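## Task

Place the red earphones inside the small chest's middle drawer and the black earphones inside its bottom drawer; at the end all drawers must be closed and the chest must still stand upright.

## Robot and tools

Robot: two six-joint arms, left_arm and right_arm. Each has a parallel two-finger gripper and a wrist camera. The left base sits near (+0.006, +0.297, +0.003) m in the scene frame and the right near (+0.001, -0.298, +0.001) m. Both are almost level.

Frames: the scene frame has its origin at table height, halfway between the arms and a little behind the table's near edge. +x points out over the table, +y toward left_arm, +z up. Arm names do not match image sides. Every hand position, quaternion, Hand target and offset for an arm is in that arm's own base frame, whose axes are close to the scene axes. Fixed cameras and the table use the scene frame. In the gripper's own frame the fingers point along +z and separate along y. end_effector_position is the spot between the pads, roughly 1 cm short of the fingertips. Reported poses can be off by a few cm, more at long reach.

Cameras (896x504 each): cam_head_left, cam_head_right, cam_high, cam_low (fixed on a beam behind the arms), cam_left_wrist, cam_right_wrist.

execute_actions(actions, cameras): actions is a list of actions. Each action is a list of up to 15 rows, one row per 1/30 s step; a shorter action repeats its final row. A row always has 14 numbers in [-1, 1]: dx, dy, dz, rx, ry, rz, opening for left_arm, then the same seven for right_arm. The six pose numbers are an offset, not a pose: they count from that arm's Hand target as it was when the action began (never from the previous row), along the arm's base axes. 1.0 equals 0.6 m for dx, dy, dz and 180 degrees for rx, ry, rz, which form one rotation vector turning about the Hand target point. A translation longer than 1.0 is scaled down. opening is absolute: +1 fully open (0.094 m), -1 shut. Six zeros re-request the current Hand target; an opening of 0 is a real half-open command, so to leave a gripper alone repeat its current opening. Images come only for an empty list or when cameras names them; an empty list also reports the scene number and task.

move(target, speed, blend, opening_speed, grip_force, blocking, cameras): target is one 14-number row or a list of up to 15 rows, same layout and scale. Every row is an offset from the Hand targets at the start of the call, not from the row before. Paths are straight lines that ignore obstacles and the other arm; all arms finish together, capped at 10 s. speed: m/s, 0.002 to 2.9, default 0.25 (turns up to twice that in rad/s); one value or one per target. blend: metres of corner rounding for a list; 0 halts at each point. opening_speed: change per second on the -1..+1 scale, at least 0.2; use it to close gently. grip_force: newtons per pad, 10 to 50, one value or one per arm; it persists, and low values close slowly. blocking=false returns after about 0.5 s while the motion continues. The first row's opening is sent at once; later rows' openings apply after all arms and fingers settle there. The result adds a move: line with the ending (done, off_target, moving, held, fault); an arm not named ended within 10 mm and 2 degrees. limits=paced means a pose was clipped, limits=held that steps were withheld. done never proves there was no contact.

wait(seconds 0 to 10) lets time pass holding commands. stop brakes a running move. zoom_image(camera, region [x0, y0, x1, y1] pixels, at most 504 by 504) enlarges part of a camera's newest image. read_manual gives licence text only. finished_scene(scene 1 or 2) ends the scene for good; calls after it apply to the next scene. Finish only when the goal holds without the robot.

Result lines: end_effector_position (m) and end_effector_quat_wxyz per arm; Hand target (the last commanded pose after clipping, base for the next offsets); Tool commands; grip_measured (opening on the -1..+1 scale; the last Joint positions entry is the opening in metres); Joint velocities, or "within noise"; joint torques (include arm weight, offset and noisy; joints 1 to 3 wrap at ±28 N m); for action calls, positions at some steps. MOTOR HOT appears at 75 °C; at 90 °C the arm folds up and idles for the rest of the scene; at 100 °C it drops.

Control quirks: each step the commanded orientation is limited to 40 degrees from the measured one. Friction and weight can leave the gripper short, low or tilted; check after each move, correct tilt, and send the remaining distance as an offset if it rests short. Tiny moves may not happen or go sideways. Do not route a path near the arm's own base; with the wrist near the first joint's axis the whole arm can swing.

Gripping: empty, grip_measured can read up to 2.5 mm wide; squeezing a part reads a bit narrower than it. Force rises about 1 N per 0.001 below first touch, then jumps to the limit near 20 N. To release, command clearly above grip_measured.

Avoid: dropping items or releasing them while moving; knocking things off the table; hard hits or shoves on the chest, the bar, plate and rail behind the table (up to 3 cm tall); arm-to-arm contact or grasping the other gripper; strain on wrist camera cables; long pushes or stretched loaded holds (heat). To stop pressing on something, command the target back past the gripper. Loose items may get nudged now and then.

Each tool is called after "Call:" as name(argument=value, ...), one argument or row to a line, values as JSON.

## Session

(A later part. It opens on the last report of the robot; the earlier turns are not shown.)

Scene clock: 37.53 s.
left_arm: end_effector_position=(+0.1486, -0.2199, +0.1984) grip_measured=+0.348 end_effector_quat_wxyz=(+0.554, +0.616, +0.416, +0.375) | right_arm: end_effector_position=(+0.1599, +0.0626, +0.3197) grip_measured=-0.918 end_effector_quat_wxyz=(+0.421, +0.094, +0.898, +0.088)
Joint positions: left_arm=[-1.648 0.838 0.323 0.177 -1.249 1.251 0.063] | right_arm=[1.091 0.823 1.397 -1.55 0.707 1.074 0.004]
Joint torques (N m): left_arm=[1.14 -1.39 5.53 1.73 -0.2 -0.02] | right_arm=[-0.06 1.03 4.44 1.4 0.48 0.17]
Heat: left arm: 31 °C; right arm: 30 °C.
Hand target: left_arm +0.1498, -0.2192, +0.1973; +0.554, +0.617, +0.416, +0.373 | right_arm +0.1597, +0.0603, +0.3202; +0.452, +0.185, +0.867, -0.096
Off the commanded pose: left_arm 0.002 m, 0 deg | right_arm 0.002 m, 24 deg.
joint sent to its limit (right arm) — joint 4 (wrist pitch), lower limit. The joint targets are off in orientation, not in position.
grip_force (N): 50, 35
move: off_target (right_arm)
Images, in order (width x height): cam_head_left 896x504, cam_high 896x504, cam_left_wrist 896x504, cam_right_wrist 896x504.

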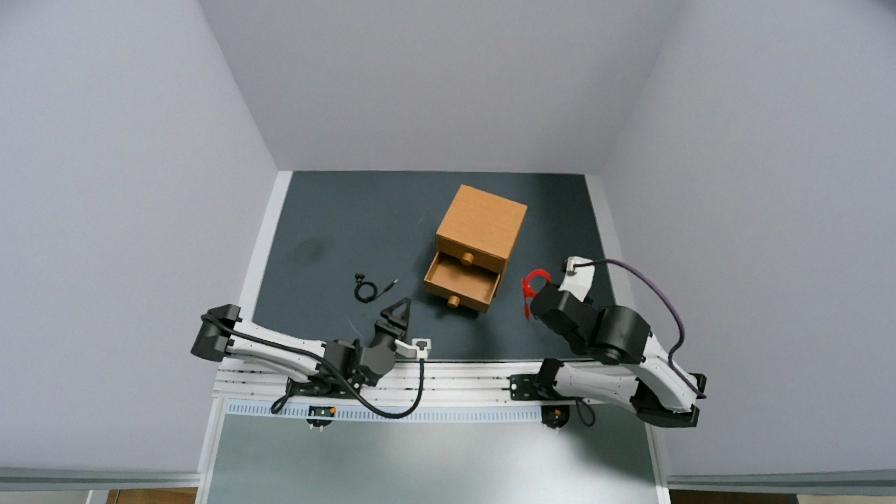

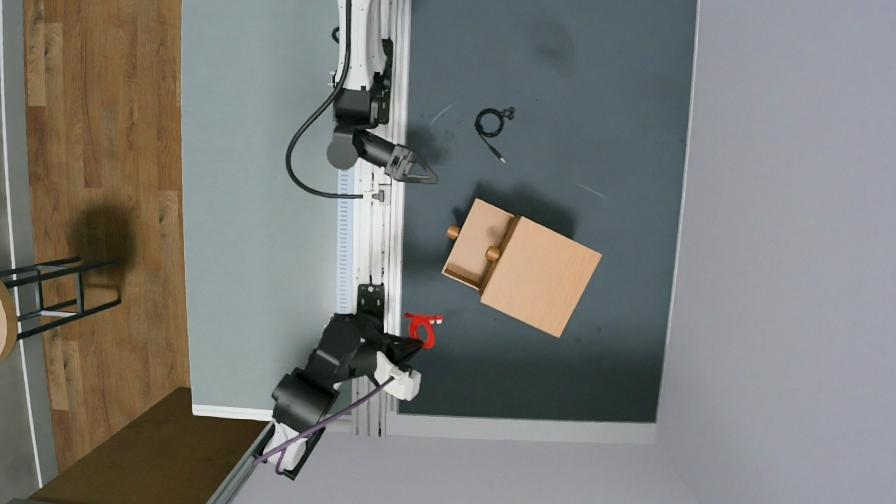

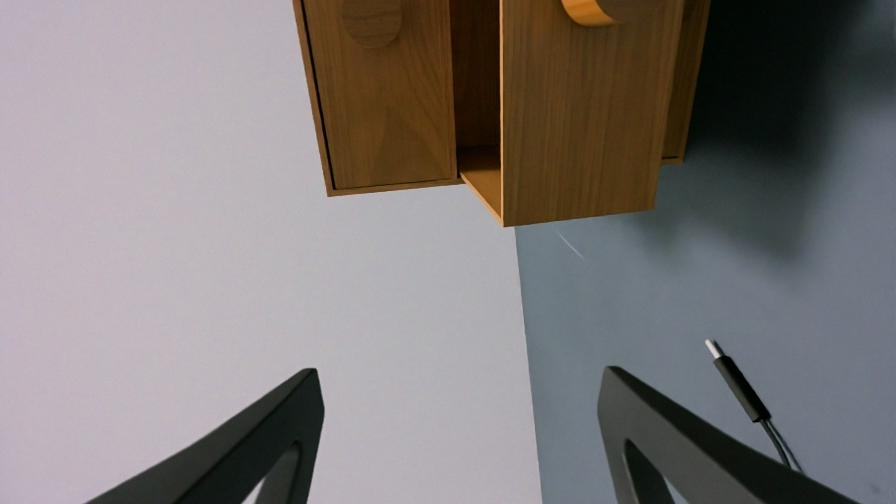

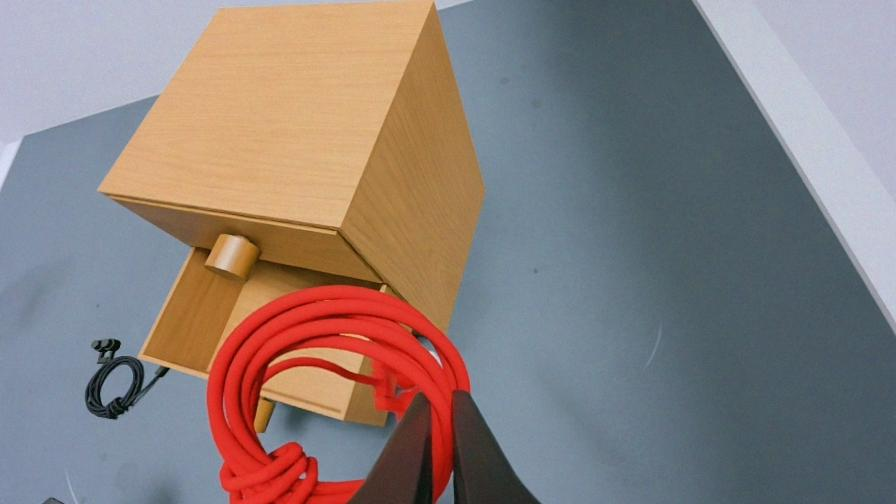

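Call:
move(
  target=[0,0,0,0,0,0,0.35,0.135,0.208,-0.1,0.011,0.025,0.015,-1],
  cameras=["cam_right_wrist","cam_head_left"],
)

Scene clock: 40.27 s.
left_arm: end_effector_position=(+0.1486, -0.2198, +0.1983) grip_measured=+0.348 end_effector_quat_wxyz=(+0.553, +0.617, +0.415, +0.376) | right_arm: end_effector_position=(+0.2358, +0.1858, +0.2517) grip_measured=-0.918 end_effector_quat_wxyz=(+0.407, +0.157, +0.896, -0.081)
Joint positions: left_arm=[-1.648 0.838 0.323 0.176 -1.249 1.251 0.063] | right_arm=[1.118 1.525 1.534 -1.485 0.851 1.421 0.004]
Joint torques (N m): left_arm=[1.14 -1.37 5.55 1.72 -0.2 -0.03] | right_arm=[-0.5 -5.2 8.03 0.39 0.63 0.2]
Heat: left arm: 31 °C; right arm: 30 °C.
Hand target: left_arm +0.1498, -0.2191, +0.1972; +0.554, +0.617, +0.416, +0.374 | right_arm +0.2407, +0.1851, +0.2601; +0.416, +0.169, +0.890, -0.077
Off the commanded pose: left_arm 0.002 m, 0 deg | right_arm 0.010 m, 2 deg.
grip_force (N): 50, 35
move: done
Images, in order (width x height): cam_head_left 896x504, cam_right_wrist 896x504.

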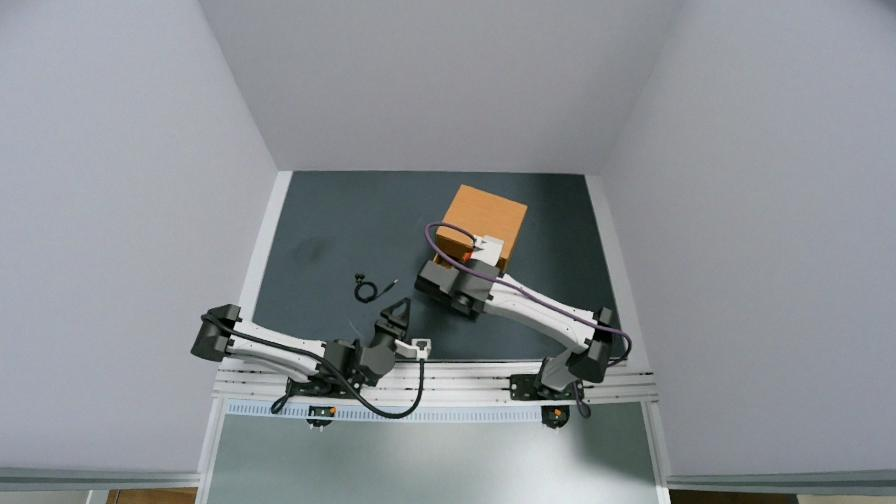

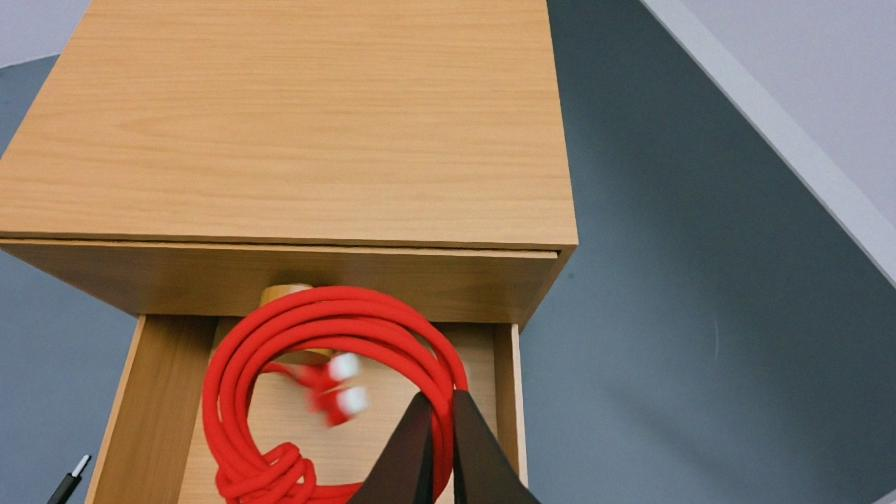

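Call:
move(
  target=[
    [0,0,0,0,0,0,0.35,-0.015,0.005,-0.05,0,0,0,-1],
    [0,0,0,0,0,0,0.35,-0.015,0.005,-0.175,0,0,0,-1],
  ],
  speed=0.18,
  cameras=["cam_right_wrist","cam_head_left"],
)

Scene clock: 42.70 s.
left_arm: end_effector_position=(+0.1486, -0.2198, +0.1983) grip_measured=+0.348 end_effector_quat_wxyz=(+0.553, +0.617, +0.415, +0.376) | right_arm: end_effector_position=(+0.2304, +0.1879, +0.1547) grip_measured=-0.918 end_effector_quat_wxyz=(+0.409, +0.166, +0.894, -0.084)
Joint positions: left_arm=[-1.648 0.838 0.323 0.176 -1.249 1.251 0.063] | right_arm=[1.143 1.524 1.144 -1.143 0.859 1.489 0.004]
Joint torques (N m): left_arm=[1.14 -1.39 5.56 1.72 -0.19 -0.02] | right_arm=[0.51 -6.72 4.4 0.61 0.59 0.08]
Heat: left arm: 31 °C; right arm: 30 °C.
Hand target: left_arm +0.1498, -0.2191, +0.1972; +0.554, +0.617, +0.416, +0.374 | right_arm +0.2317, +0.1880, +0.1551; +0.416, +0.169, +0.890, -0.077
Off the commanded pose: left_arm 0.002 m, 0 deg | right_arm 0.001 m, 1 deg.
grip_force (N): 50, 35
move: done
Images, in order (width x height): cam_head_left 896x504, cam_right_wrist 896x504.

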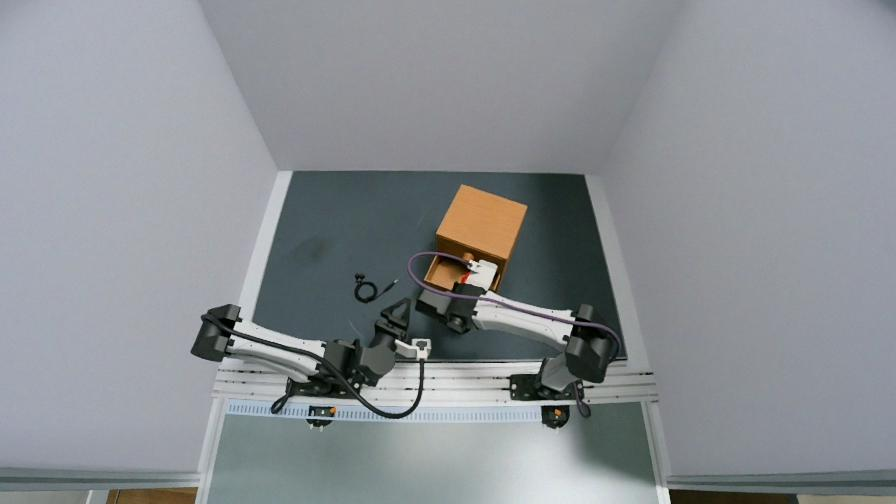

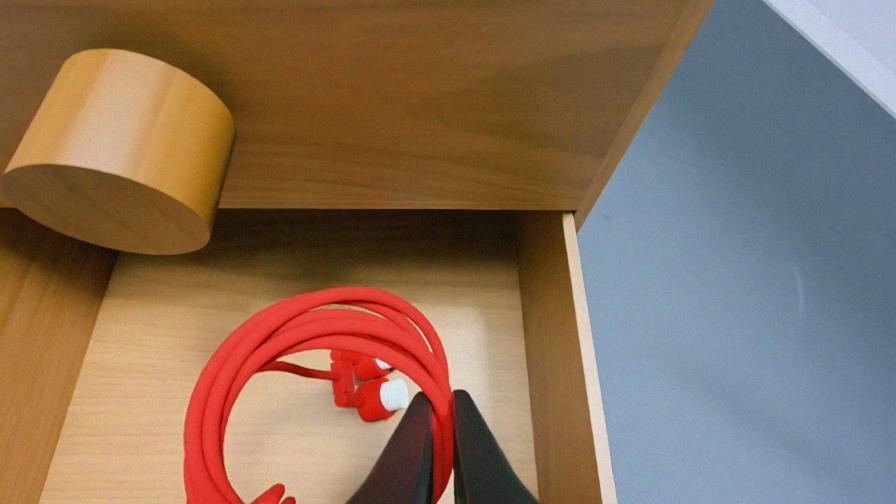

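Call:
move(
  target=[
    [0,0,0,0,0,0,0.35,0.015,-0.005,-0.035,0,0,0,-1],
    [0,0,0,0,0,0,0.35,0.015,-0.005,-0.035,0,0,0,-0.3],
    [0,0,0,0,0,0,0.35,0,0,0.2,0,0,0,-0.3],
  ],
  speed=0.2,
  cameras=["cam_right_wrist","cam_head_left"],
)

Scene clock: 46.03 s.
left_arm: end_effector_position=(+0.1486, -0.2198, +0.1983) grip_measured=+0.348 end_effector_quat_wxyz=(+0.553, +0.617, +0.415, +0.376) | right_arm: end_effector_position=(+0.2320, +0.1856, +0.2740) grip_measured=-0.302 end_effector_quat_wxyz=(+0.422, +0.161, +0.890, -0.066)
Joint positions: left_arm=[-1.648 0.838 0.323 0.176 -1.249 1.251 0.063] | right_arm=[1.142 1.515 1.602 -1.543 0.877 1.446 0.033]
Joint torques (N m): left_arm=[1.13 -1.39 5.56 1.72 -0.2 -0.02] | right_arm=[0.57 -4.4 7.01 0.39 0.44 0.18]
Heat: left arm: 31 °C; right arm: 30 °C.
Hand target: left_arm +0.1498, -0.2191, +0.1972; +0.554, +0.617, +0.416, +0.374 | right_arm +0.2318, +0.1881, +0.2751; +0.416, +0.169, +0.890, -0.077
Off the commanded pose: left_arm 0.002 m, 0 deg | right_arm 0.003 m, 2 deg.
joint sent to its limit (right arm) — joint 4 (wrist pitch), lower limit. The joint targets still meet the commanded pose.
grip_force (N): 50, 35
move: done
Images, in order (width x height): cam_head_left 896x504, cam_right_wrist 896x504.

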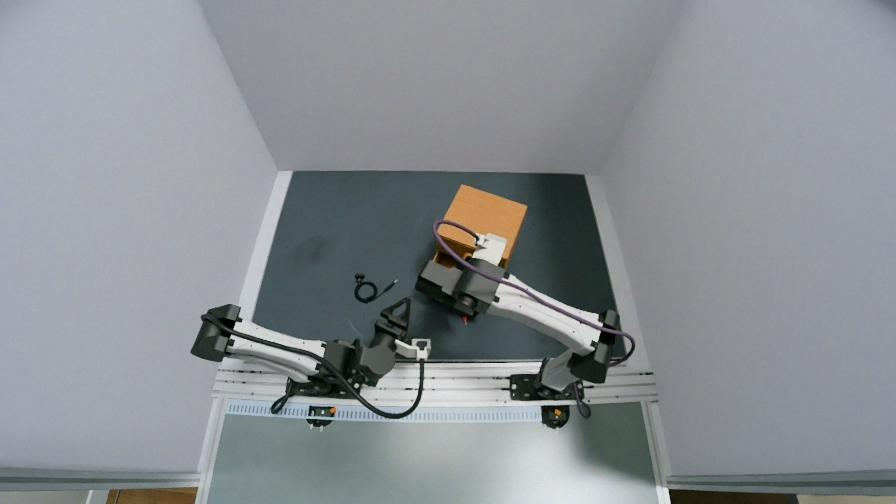

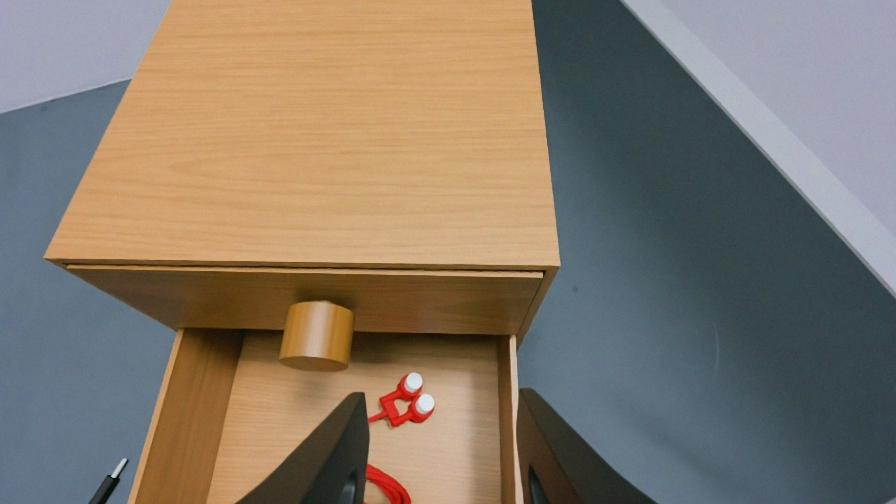

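Call:
move(
  target=[0,0,0,0,0,0,0.35,-0.12,-0.208,0.075,0,0,0,-1],
  speed=0.35,
  cameras=["cam_right_wrist","cam_head_left","cam_high"],
)

Call:
zoom_image(
  camera="cam_head_left",
  region=[400, 180, 540, 340],
)

Scene clock: 48.03 s.
left_arm: end_effector_position=(+0.1486, -0.2198, +0.1983) grip_measured=+0.348 end_effector_quat_wxyz=(+0.553, +0.617, +0.415, +0.376) | right_arm: end_effector_position=(+0.1600, +0.0597, +0.3152) grip_measured=-0.994 end_effector_quat_wxyz=(+0.406, +0.098, +0.906, +0.074)
Joint positions: left_arm=[-1.648 0.838 0.323 0.176 -1.249 1.251 0.063] | right_arm=[1.039 0.838 1.406 -1.563 0.667 1.05 0]
Joint torques (N m): left_arm=[1.14 -1.39 5.55 1.72 -0.19 -0.02] | right_arm=[-0.16 1.7 6.24 1.52 0.24 -0.01]
Heat: left arm: 31 °C; right arm: 30 °C.
Hand target: left_arm +0.1498, -0.2191, +0.1972; +0.554, +0.617, +0.416, +0.374 | right_arm +0.1598, +0.0633, +0.3201; +0.416, +0.169, +0.890, -0.077
Off the commanded pose: left_arm 0.002 m, 0 deg | right_arm 0.006 m, 19 deg.
joint read past its limit (right arm) — joint 4 (wrist pitch), lower limit.
joint sent to its limit (right arm) — joint 4 (wrist pitch), lower limit. The joint targets are off in orientation, not in position.
grip_force (N): 50, 35
move: off_target (right_arm)
Images, in order (width x height): cam_head_left 896x504, cam_high 896x504, cam_right_wrist 896x504.

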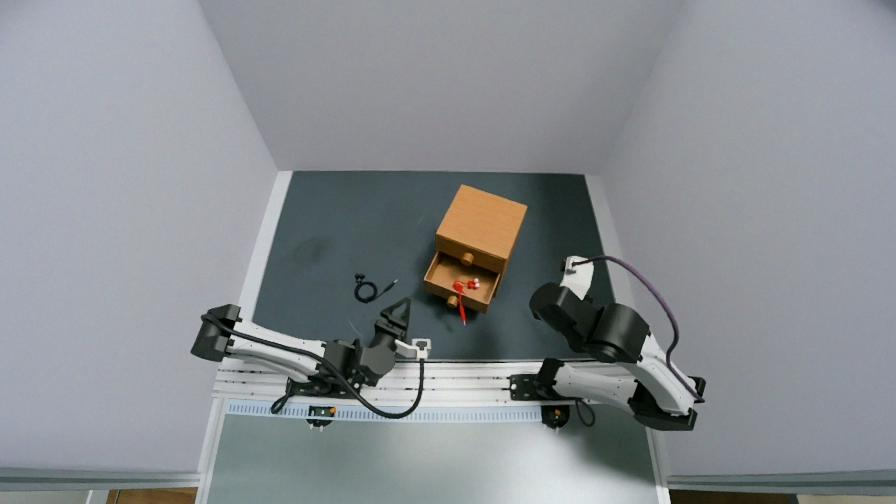

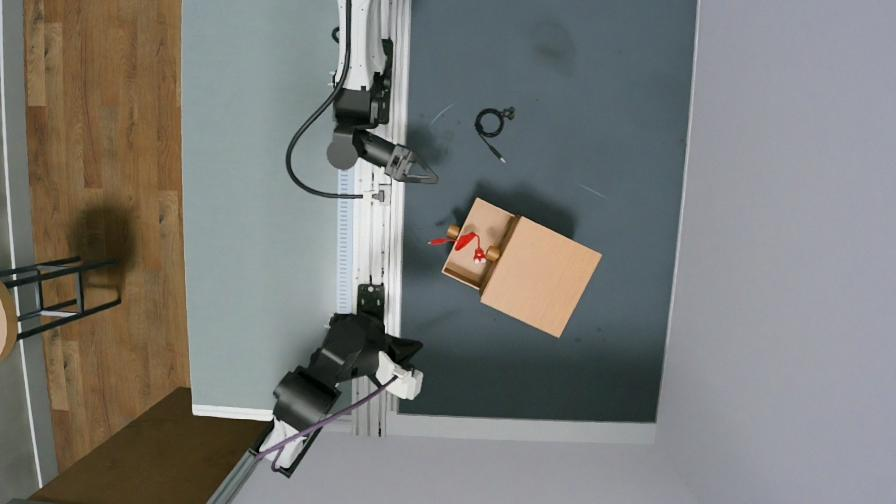

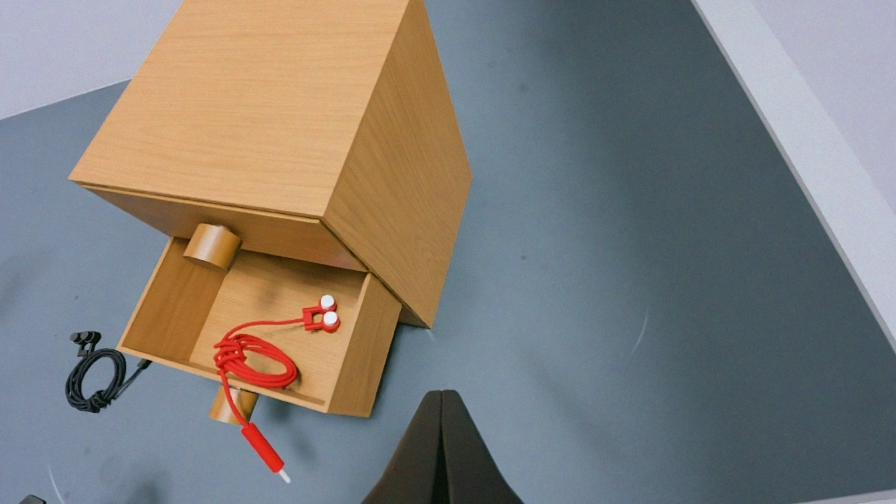

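Scaled by 3.150 from the camera's 896x504 image, which has a finer 1280x720 frame.

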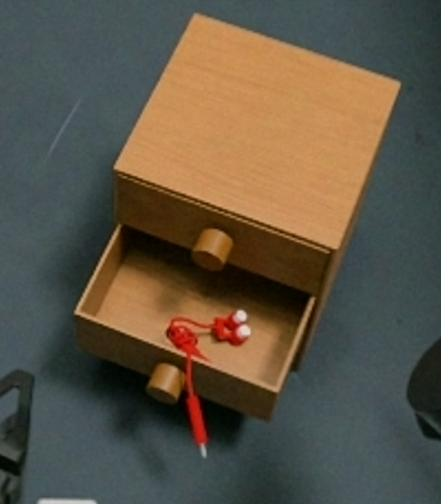

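Call:
move(
  target=[0,0,0,0,0,0,0.35,-0.01,0.25,-0.225,-0.004,0.029,0.297,-0.3],
  cameras=["cam_right_wrist","cam_head_left"],
)

Scene clock: 52.10 s.
left_arm: end_effector_position=(+0.1486, -0.2198, +0.1983) grip_measured=+0.348 end_effector_quat_wxyz=(+0.553, +0.617, +0.415, +0.376) | right_arm: end_effector_position=(+0.1527, +0.2109, +0.1897) grip_measured=-0.302 end_effector_quat_wxyz=(+0.371, -0.254, +0.887, +0.104)
Joint positions: left_arm=[-1.648 0.838 0.323 0.176 -1.249 1.251 0.063] | right_arm=[1.257 0.921 0.868 -0.861 0.478 0.533 0.033]
Joint torques (N m): left_arm=[1.13 -1.37 5.55 1.72 -0.19 -0.02] | right_arm=[-0.38 -1.09 5.35 1.84 0.19 0]
Heat: left arm: 31 °C; right arm: 30 °C.
Hand target: left_arm +0.1498, -0.2191, +0.1972; +0.554, +0.617, +0.416, +0.374 | right_arm +0.1538, +0.2133, +0.1852; +0.368, -0.256, +0.888, +0.105
Off the commanded pose: left_arm 0.002 m, 0 deg | right_arm 0.005 m, 0 deg.
grip_force (N): 50, 35
move: done
Images, in order (width x height): cam_head_left 896x504, cam_right_wrist 896x504.

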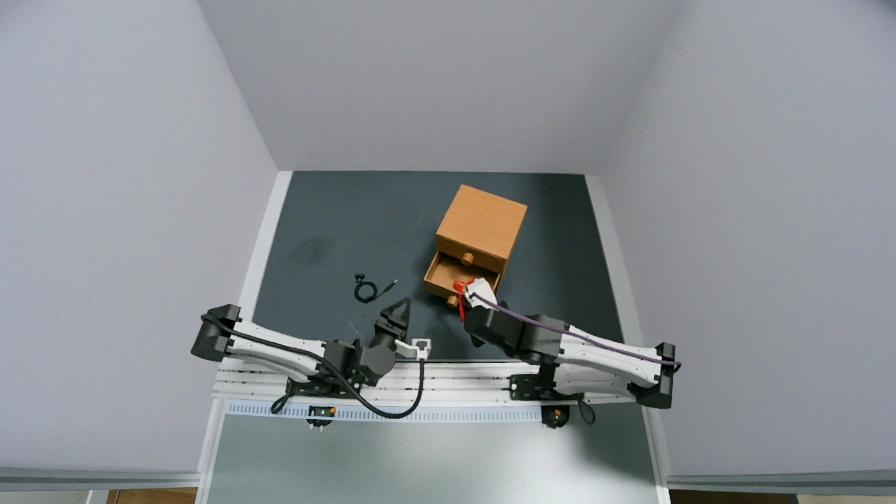

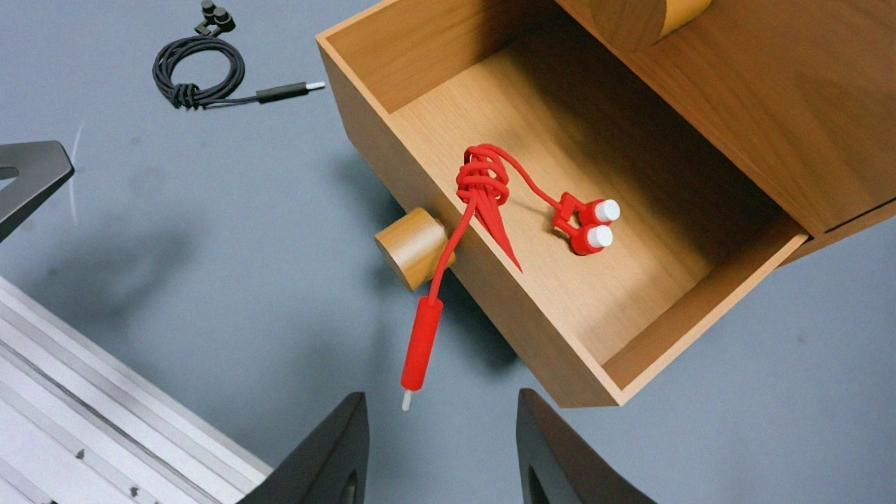

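Call:
move(
  target=[
    [0,0,0,0,0,0,0.35,0.029,0.037,-0.123,0,0,0,-0.3],
    [0,0,0,0,0,0,0.35,0.029,0.037,-0.123,0,0,0,-1],
    [0,0,0,0,0,0,0.35,0.029,0.037,0.02,0,0,0,-1],
  ],
  speed=0.2,
  cameras=["cam_right_wrist","cam_head_left"],
)

Scene clock: 57.03 s.
left_arm: end_effector_position=(+0.1486, -0.2198, +0.1983) grip_measured=+0.348 end_effector_quat_wxyz=(+0.553, +0.617, +0.415, +0.376) | right_arm: end_effector_position=(+0.1703, +0.2326, +0.1873) grip_measured=-0.855 end_effector_quat_wxyz=(+0.365, -0.258, +0.889, +0.095)
Joint positions: left_arm=[-1.648 0.838 0.323 0.176 -1.249 1.251 0.063] | right_arm=[1.201 1.043 0.918 -0.79 0.444 0.482 0.007]
Joint torques (N m): left_arm=[1.13 -1.37 5.56 1.72 -0.19 -0.02] | right_arm=[-0.09 -2.86 8.99 1.57 0.17 0.06]
Heat: left arm: 32 °C; right arm: 30 °C.
Hand target: left_arm +0.1498, -0.2191, +0.1972; +0.554, +0.617, +0.416, +0.374 | right_arm +0.1712, +0.2355, +0.1972; +0.368, -0.256, +0.888, +0.105
Off the commanded pose: left_arm 0.002 m, 0 deg | right_arm 0.010 m, 1 deg.
grip_force (N): 50, 35
move: done
Images, in order (width x height): cam_head_left 896x504, cam_right_wrist 896x504.

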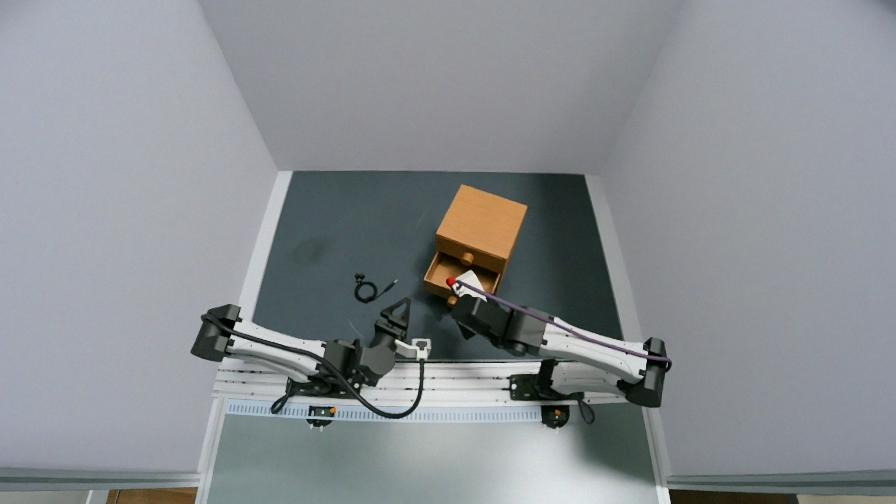

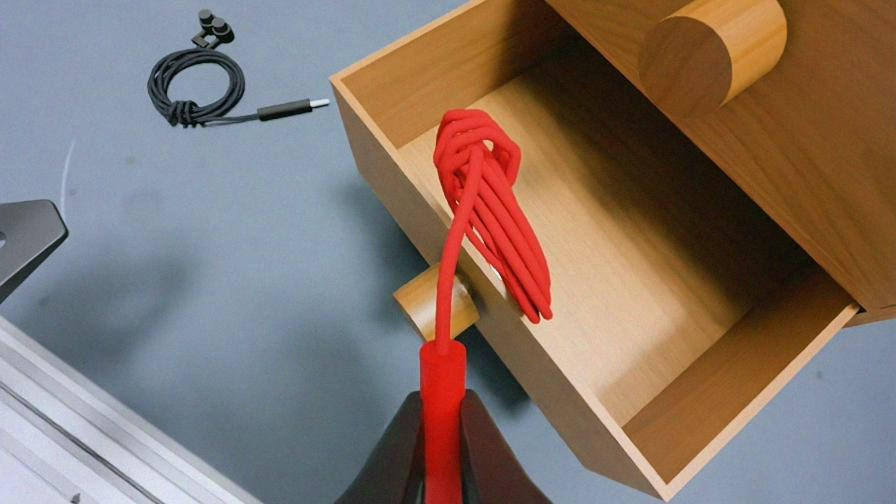

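Call:
move(
  target=[
    [0,0,0,0,0,0,0.35,0,0,0.05,0,0,0.1,-1],
    [0,0,0,0,0,0,0.35,0.092,-0.078,0.05,0,0,0.2,-1],
  ],
  speed=0.25,
  blend=[0.02,0],
  cameras=["cam_right_wrist","cam_head_left"],
)

Call:
zoom_image(
  camera="cam_head_left",
  region=[400, 180, 540, 340],
)

Scene clock: 59.80 s.
left_arm: end_effector_position=(+0.1486, -0.2198, +0.1983) grip_measured=+0.348 end_effector_quat_wxyz=(+0.553, +0.617, +0.415, +0.376) | right_arm: end_effector_position=(+0.2219, +0.1864, +0.2173) grip_measured=-0.855 end_effector_quat_wxyz=(+0.309, -0.515, +0.772, +0.211)
Joint positions: left_arm=[-1.648 0.838 0.323 0.176 -1.249 1.251 0.063] | right_arm=[0.399 1.115 1.089 -0.948 -0.515 -0.617 0.007]
Joint torques (N m): left_arm=[1.13 -1.39 5.55 1.72 -0.19 -0.02] | right_arm=[-0.31 -1.99 9.26 1.48 -0.27 -0.03]
Heat: left arm: 32 °C; right arm: 31 °C.
Hand target: left_arm +0.1498, -0.2191, +0.1972; +0.554, +0.617, +0.416, +0.374 | right_arm +0.2264, +0.1887, +0.2272; +0.318, -0.517, +0.765, +0.214
Off the commanded pose: left_arm 0.002 m, 0 deg | right_arm 0.011 m, 1 deg.
grip_force (N): 50, 35
move: off_target (right_arm)
Images, in order (width x height): cam_head_left 896x504, cam_right_wrist 896x504.

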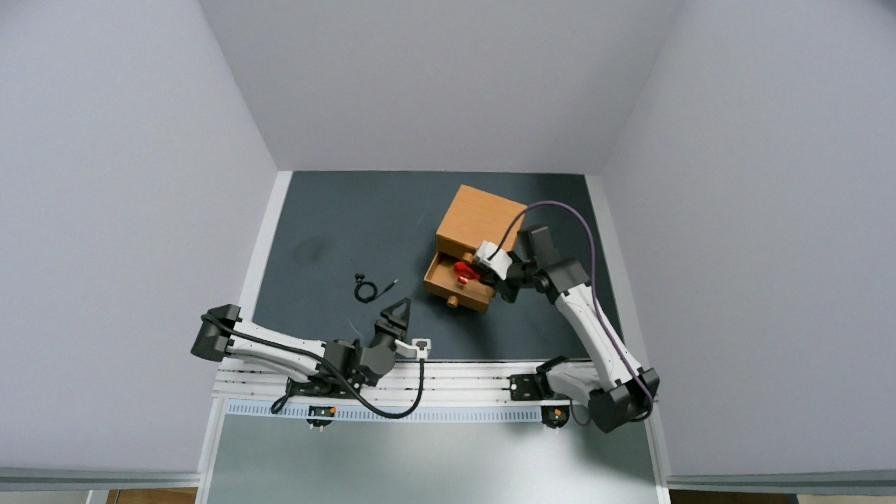

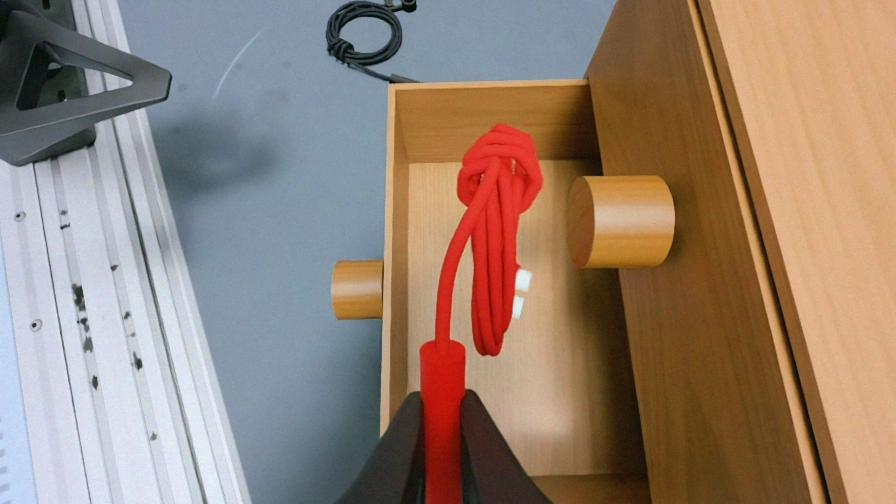

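Scaled by 3.150 from the camera's 896x504 image, which has a finer 1280x720 frame.

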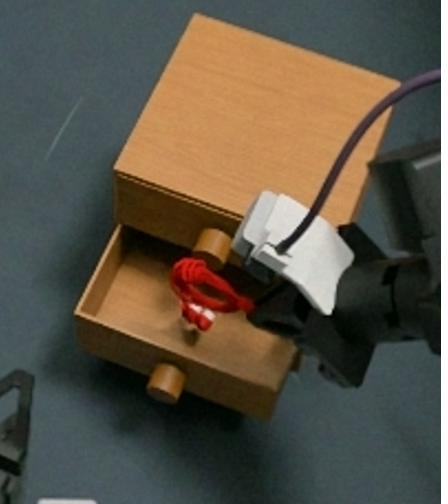

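Call:
move(
  target=[
    [0,0,0,0,0,0,0.35,0,0.0,-0.135,0,0,0,-1],
    [0,0,0,0,0,0,0.35,0,0.0,-0.135,0,0,0,-0.4],
    [0,0,0,0,0,0,0.35,0,0,0.1,0,0,0,-0.4],
  ],
  speed=0.2,
  cameras=["cam_right_wrist","cam_head_left"],
)

Scene clock: 63.57 s.
left_arm: end_effector_position=(+0.1486, -0.2198, +0.1983) grip_measured=+0.348 end_effector_quat_wxyz=(+0.553, +0.617, +0.415, +0.376) | right_arm: end_effector_position=(+0.2232, +0.1883, +0.2816) grip_measured=-0.402 end_effector_quat_wxyz=(+0.314, -0.518, +0.766, +0.214)
Joint positions: left_arm=[-1.648 0.838 0.323 0.176 -1.249 1.251 0.063] | right_arm=[0.397 1.192 1.392 -1.164 -0.526 -0.624 0.028]
Joint torques (N m): left_arm=[1.13 -1.37 5.57 1.72 -0.19 -0.02] | right_arm=[-0.12 -2.13 8.24 1.46 -0.2 0.04]
Heat: left arm: 32 °C; right arm: 31 °C.
Hand target: left_arm +0.1498, -0.2191, +0.1972; +0.554, +0.617, +0.416, +0.374 | right_arm +0.2264, +0.1887, +0.2871; +0.318, -0.518, +0.765, +0.214
Off the commanded pose: left_arm 0.002 m, 0 deg | right_arm 0.006 m, 0 deg.
grip_force (N): 50, 35
move: done
Images, in order (width x height): cam_head_left 896x504, cam_right_wrist 896x504.

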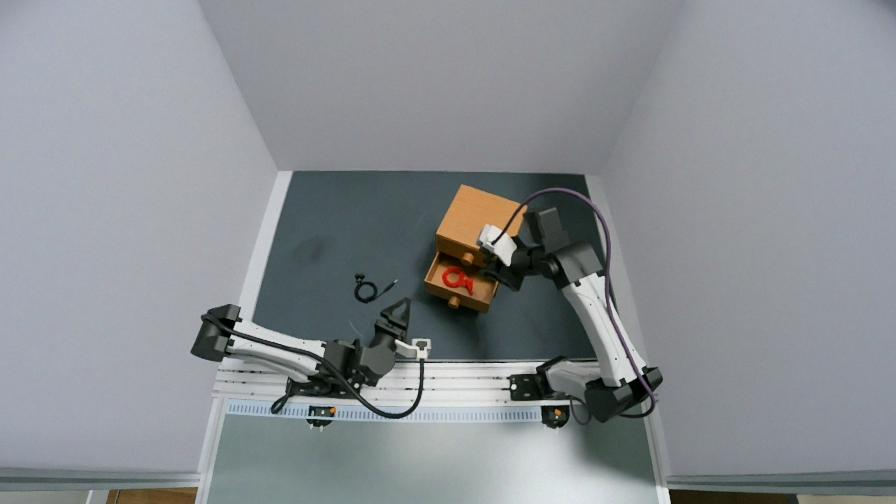

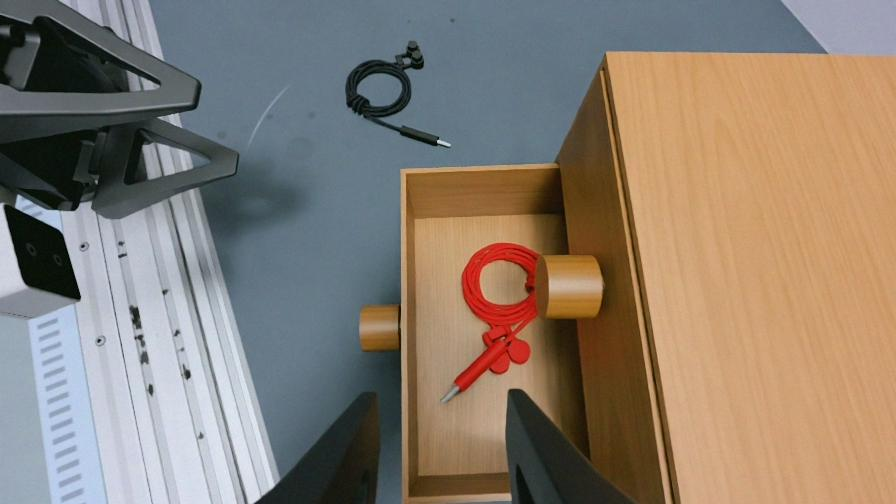

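Call:
move(
  target=[
    [0.022,-0.183,-0.074,0,0,0,-1,-0.044,-0.31,0.02,0,0,0,-0.4],
    [0.227,-0.265,-0.067,0,0,0,-1,-0.044,-0.31,0.02,0,0,0,-0.4],
    [0.1,-0.212,-0.067,0,0,0,-1,-0.044,-0.31,0.02,0,0,0,-0.4],
    [0.1,-0.212,-0.2,0,0,0,0.35,-0.044,-0.31,0.02,0,0,0,-0.4],
  ],
  speed=[0.3,0.1,0.2,0.2],
  cameras=["cam_left_wrist","cam_head_left","cam_high"],
)

Scene clock: 70.33 s.
left_arm: end_effector_position=(+0.2131, -0.3455, +0.0738) grip_measured=+0.348 end_effector_quat_wxyz=(+0.542, +0.624, +0.416, +0.380) | right_arm: end_effector_position=(+0.2009, +0.0045, +0.3021) grip_measured=-0.402 end_effector_quat_wxyz=(+0.395, -0.441, +0.806, +0.016)
Joint positions: left_arm=[-1.388 2.019 0.535 1.249 -1.004 1.397 0.063] | right_arm=[-0.579 1.007 1.415 -1.549 -0.712 -1.417 0.028]
Joint torques (N m): left_arm=[-0.42 -6.6 2.35 2.35 -0.23 -0.03] | right_arm=[0.58 -0.12 4.77 1.1 -0.18 0]
Heat: left arm: 32 °C; right arm: 31 °C.
Hand target: left_arm +0.2097, -0.3464, +0.0771; +0.554, +0.617, +0.416, +0.374 | right_arm +0.1999, +0.0027, +0.2991; +0.318, -0.517, +0.765, +0.214
Off the commanded pose: left_arm 0.005 m, 2 deg | right_arm 0.004 m, 26 deg.
joint sent to its limit (right arm) — joint 4 (wrist pitch), lower limit. The joint targets are off in orientation, not in position.
grip_force (N): 50, 35
move: off_target (right_arm)
Images, in order (width x height): cam_head_left 896x504, cam_high 896x504, cam_left_wrist 896x504.

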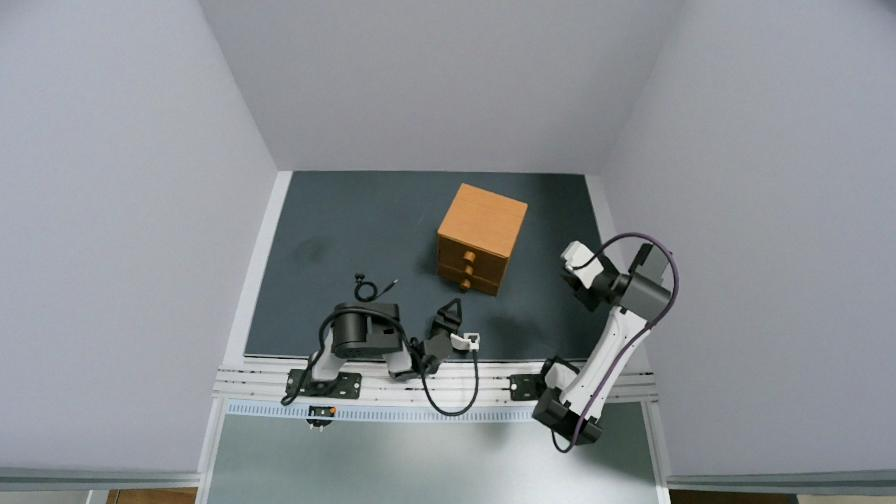

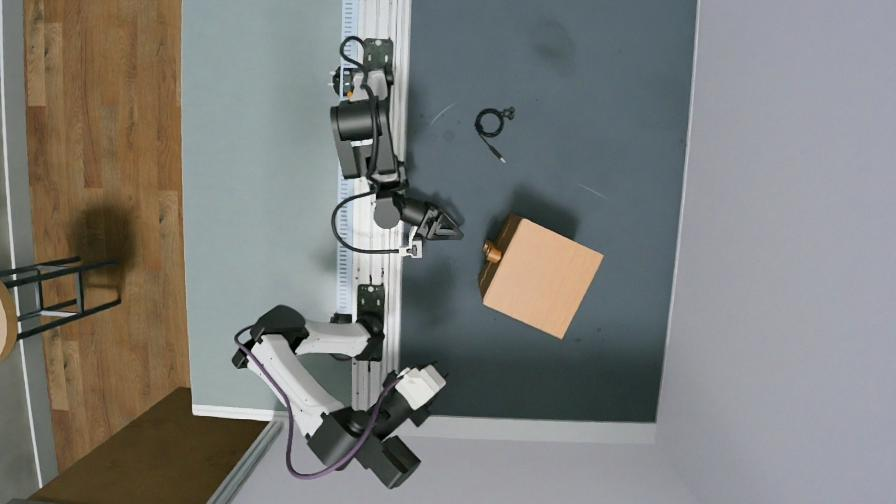

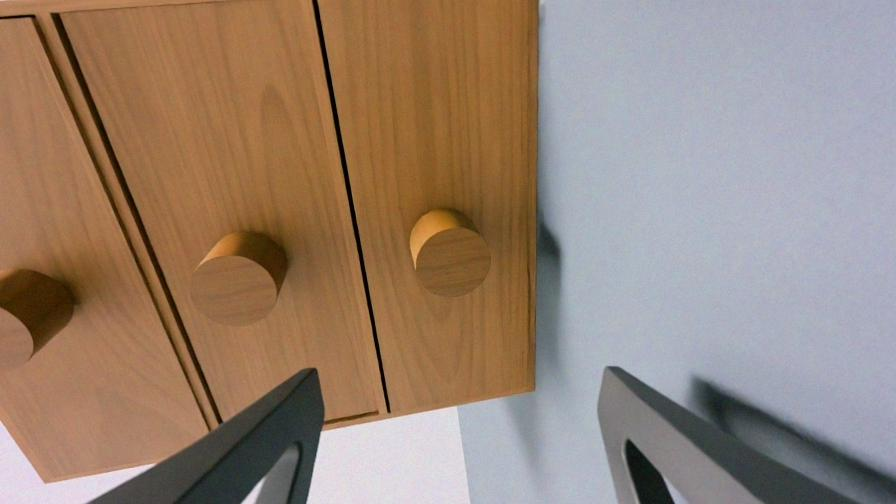

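Call:
move(
  target=[0.172,-0.064,0.004,0,0,0,0.1,0,0,0,0,0,0,-0.4],
  speed=0.15,
  cameras=["cam_left_wrist"],
)

Scene clock: 72.07 s.
left_arm: end_effector_position=(+0.3044, -0.3705, +0.0753) grip_measured=+0.102 end_effector_quat_wxyz=(+0.541, +0.612, +0.427, +0.388) | right_arm: end_effector_position=(+0.2009, +0.0045, +0.3021) grip_measured=-0.402 end_effector_quat_wxyz=(+0.395, -0.441, +0.806, +0.016)
Joint positions: left_arm=[-1.146 2.145 0.772 1.211 -0.8 1.467 0.052] | right_arm=[-0.579 1.007 1.415 -1.549 -0.712 -1.417 0.028]
Joint torques (N m): left_arm=[2.13 -7.71 7.08 1.79 0.58 0.05] | right_arm=[0.58 -0.12 4.77 1.1 -0.18 0]
Heat: left arm: 32 °C; right arm: 31 °C.
Hand target: left_arm +0.3130, -0.3848, +0.0796; +0.554, +0.617, +0.416, +0.374 | right_arm +0.1999, +0.0027, +0.2991; +0.318, -0.517, +0.765, +0.214
Off the commanded pose: left_arm 0.017 m, 3 deg | right_arm 0.004 m, 26 deg.
joint sent to its limit (right arm) — joint 4 (wrist pitch), lower limit. The joint targets are off in orientation, not in position.
grip_force (N): 50, 35
move: off_target (left_arm, right_arm)
Images, in order (width x height): cam_left_wrist 896x504.

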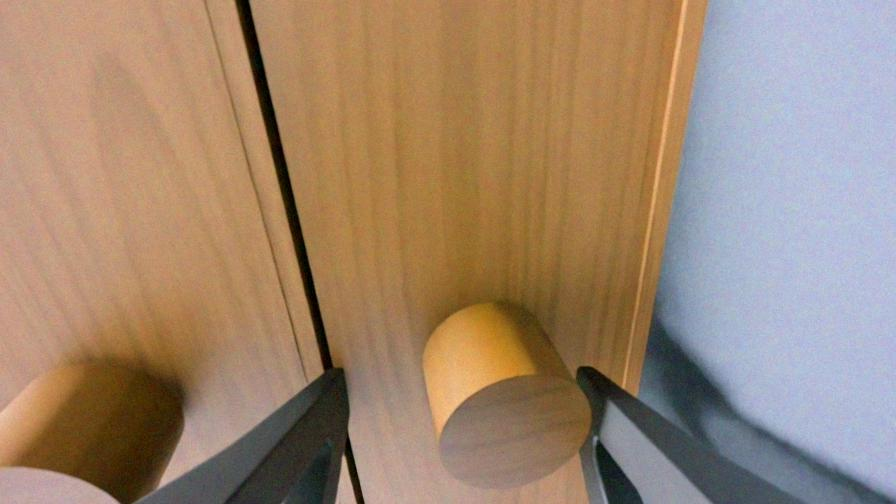

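Call:
move(
  target=[
    [0.012,-0.006,-0.025,0,0,0,0.2,0,0,0,0,0,0,-0.4],
    [0.012,-0.006,-0.025,0,0,0,-1,0,0,0,0,0,0,-0.4],
  ],
  speed=0.1,
  cameras=["cam_left_wrist"],
)

Scene clock: 73.70 s.
left_arm: end_effector_position=(+0.3128, -0.3839, +0.0680) grip_measured=-0.421 end_effector_quat_wxyz=(+0.555, +0.610, +0.418, +0.380) | right_arm: end_effector_position=(+0.2009, +0.0045, +0.3021) grip_measured=-0.402 end_effector_quat_wxyz=(+0.395, -0.441, +0.806, +0.016)
Joint positions: left_arm=[-1.131 2.217 0.825 1.261 -0.756 1.481 0.027] | right_arm=[-0.579 1.007 1.415 -1.549 -0.712 -1.417 0.028]
Joint torques (N m): left_arm=[2.03 -8.06 5.55 1.67 0.26 -0.11] | right_arm=[0.58 -0.13 4.78 1.1 -0.18 0]
Heat: left arm: 32 °C; right arm: 31 °C.
Hand target: left_arm +0.3202, -0.3884, +0.0647; +0.554, +0.617, +0.416, +0.374 | right_arm +0.1999, +0.0027, +0.2991; +0.318, -0.517, +0.765, +0.214
Off the commanded pose: left_arm 0.009 m, 1 deg | right_arm 0.004 m, 26 deg.
joint sent to its limit (right arm) — joint 4 (wrist pitch), lower limit. The joint targets are off in orientation, not in position.
grip_force (N): 50, 35
move: off_target (right_arm); target 2's new opening was sent with left_arm's hand 0.013 m and 2 deg from that target
Images, in order (width x height): cam_left_wrist 896x504.

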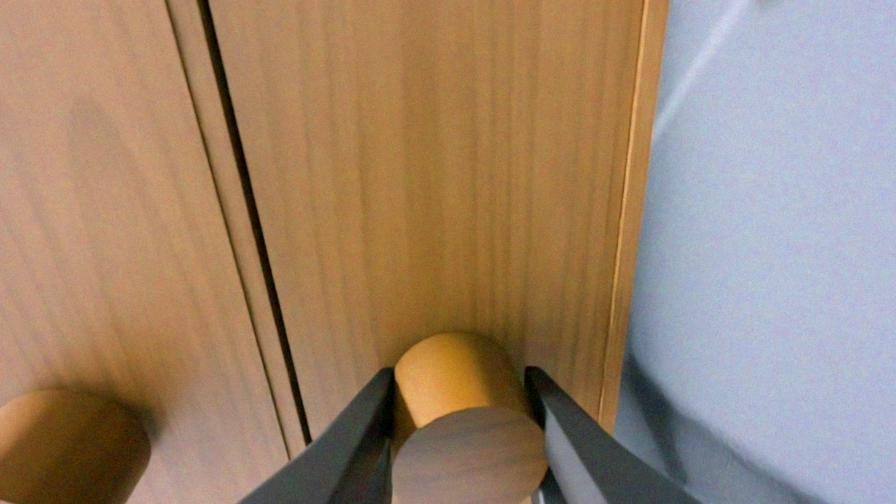

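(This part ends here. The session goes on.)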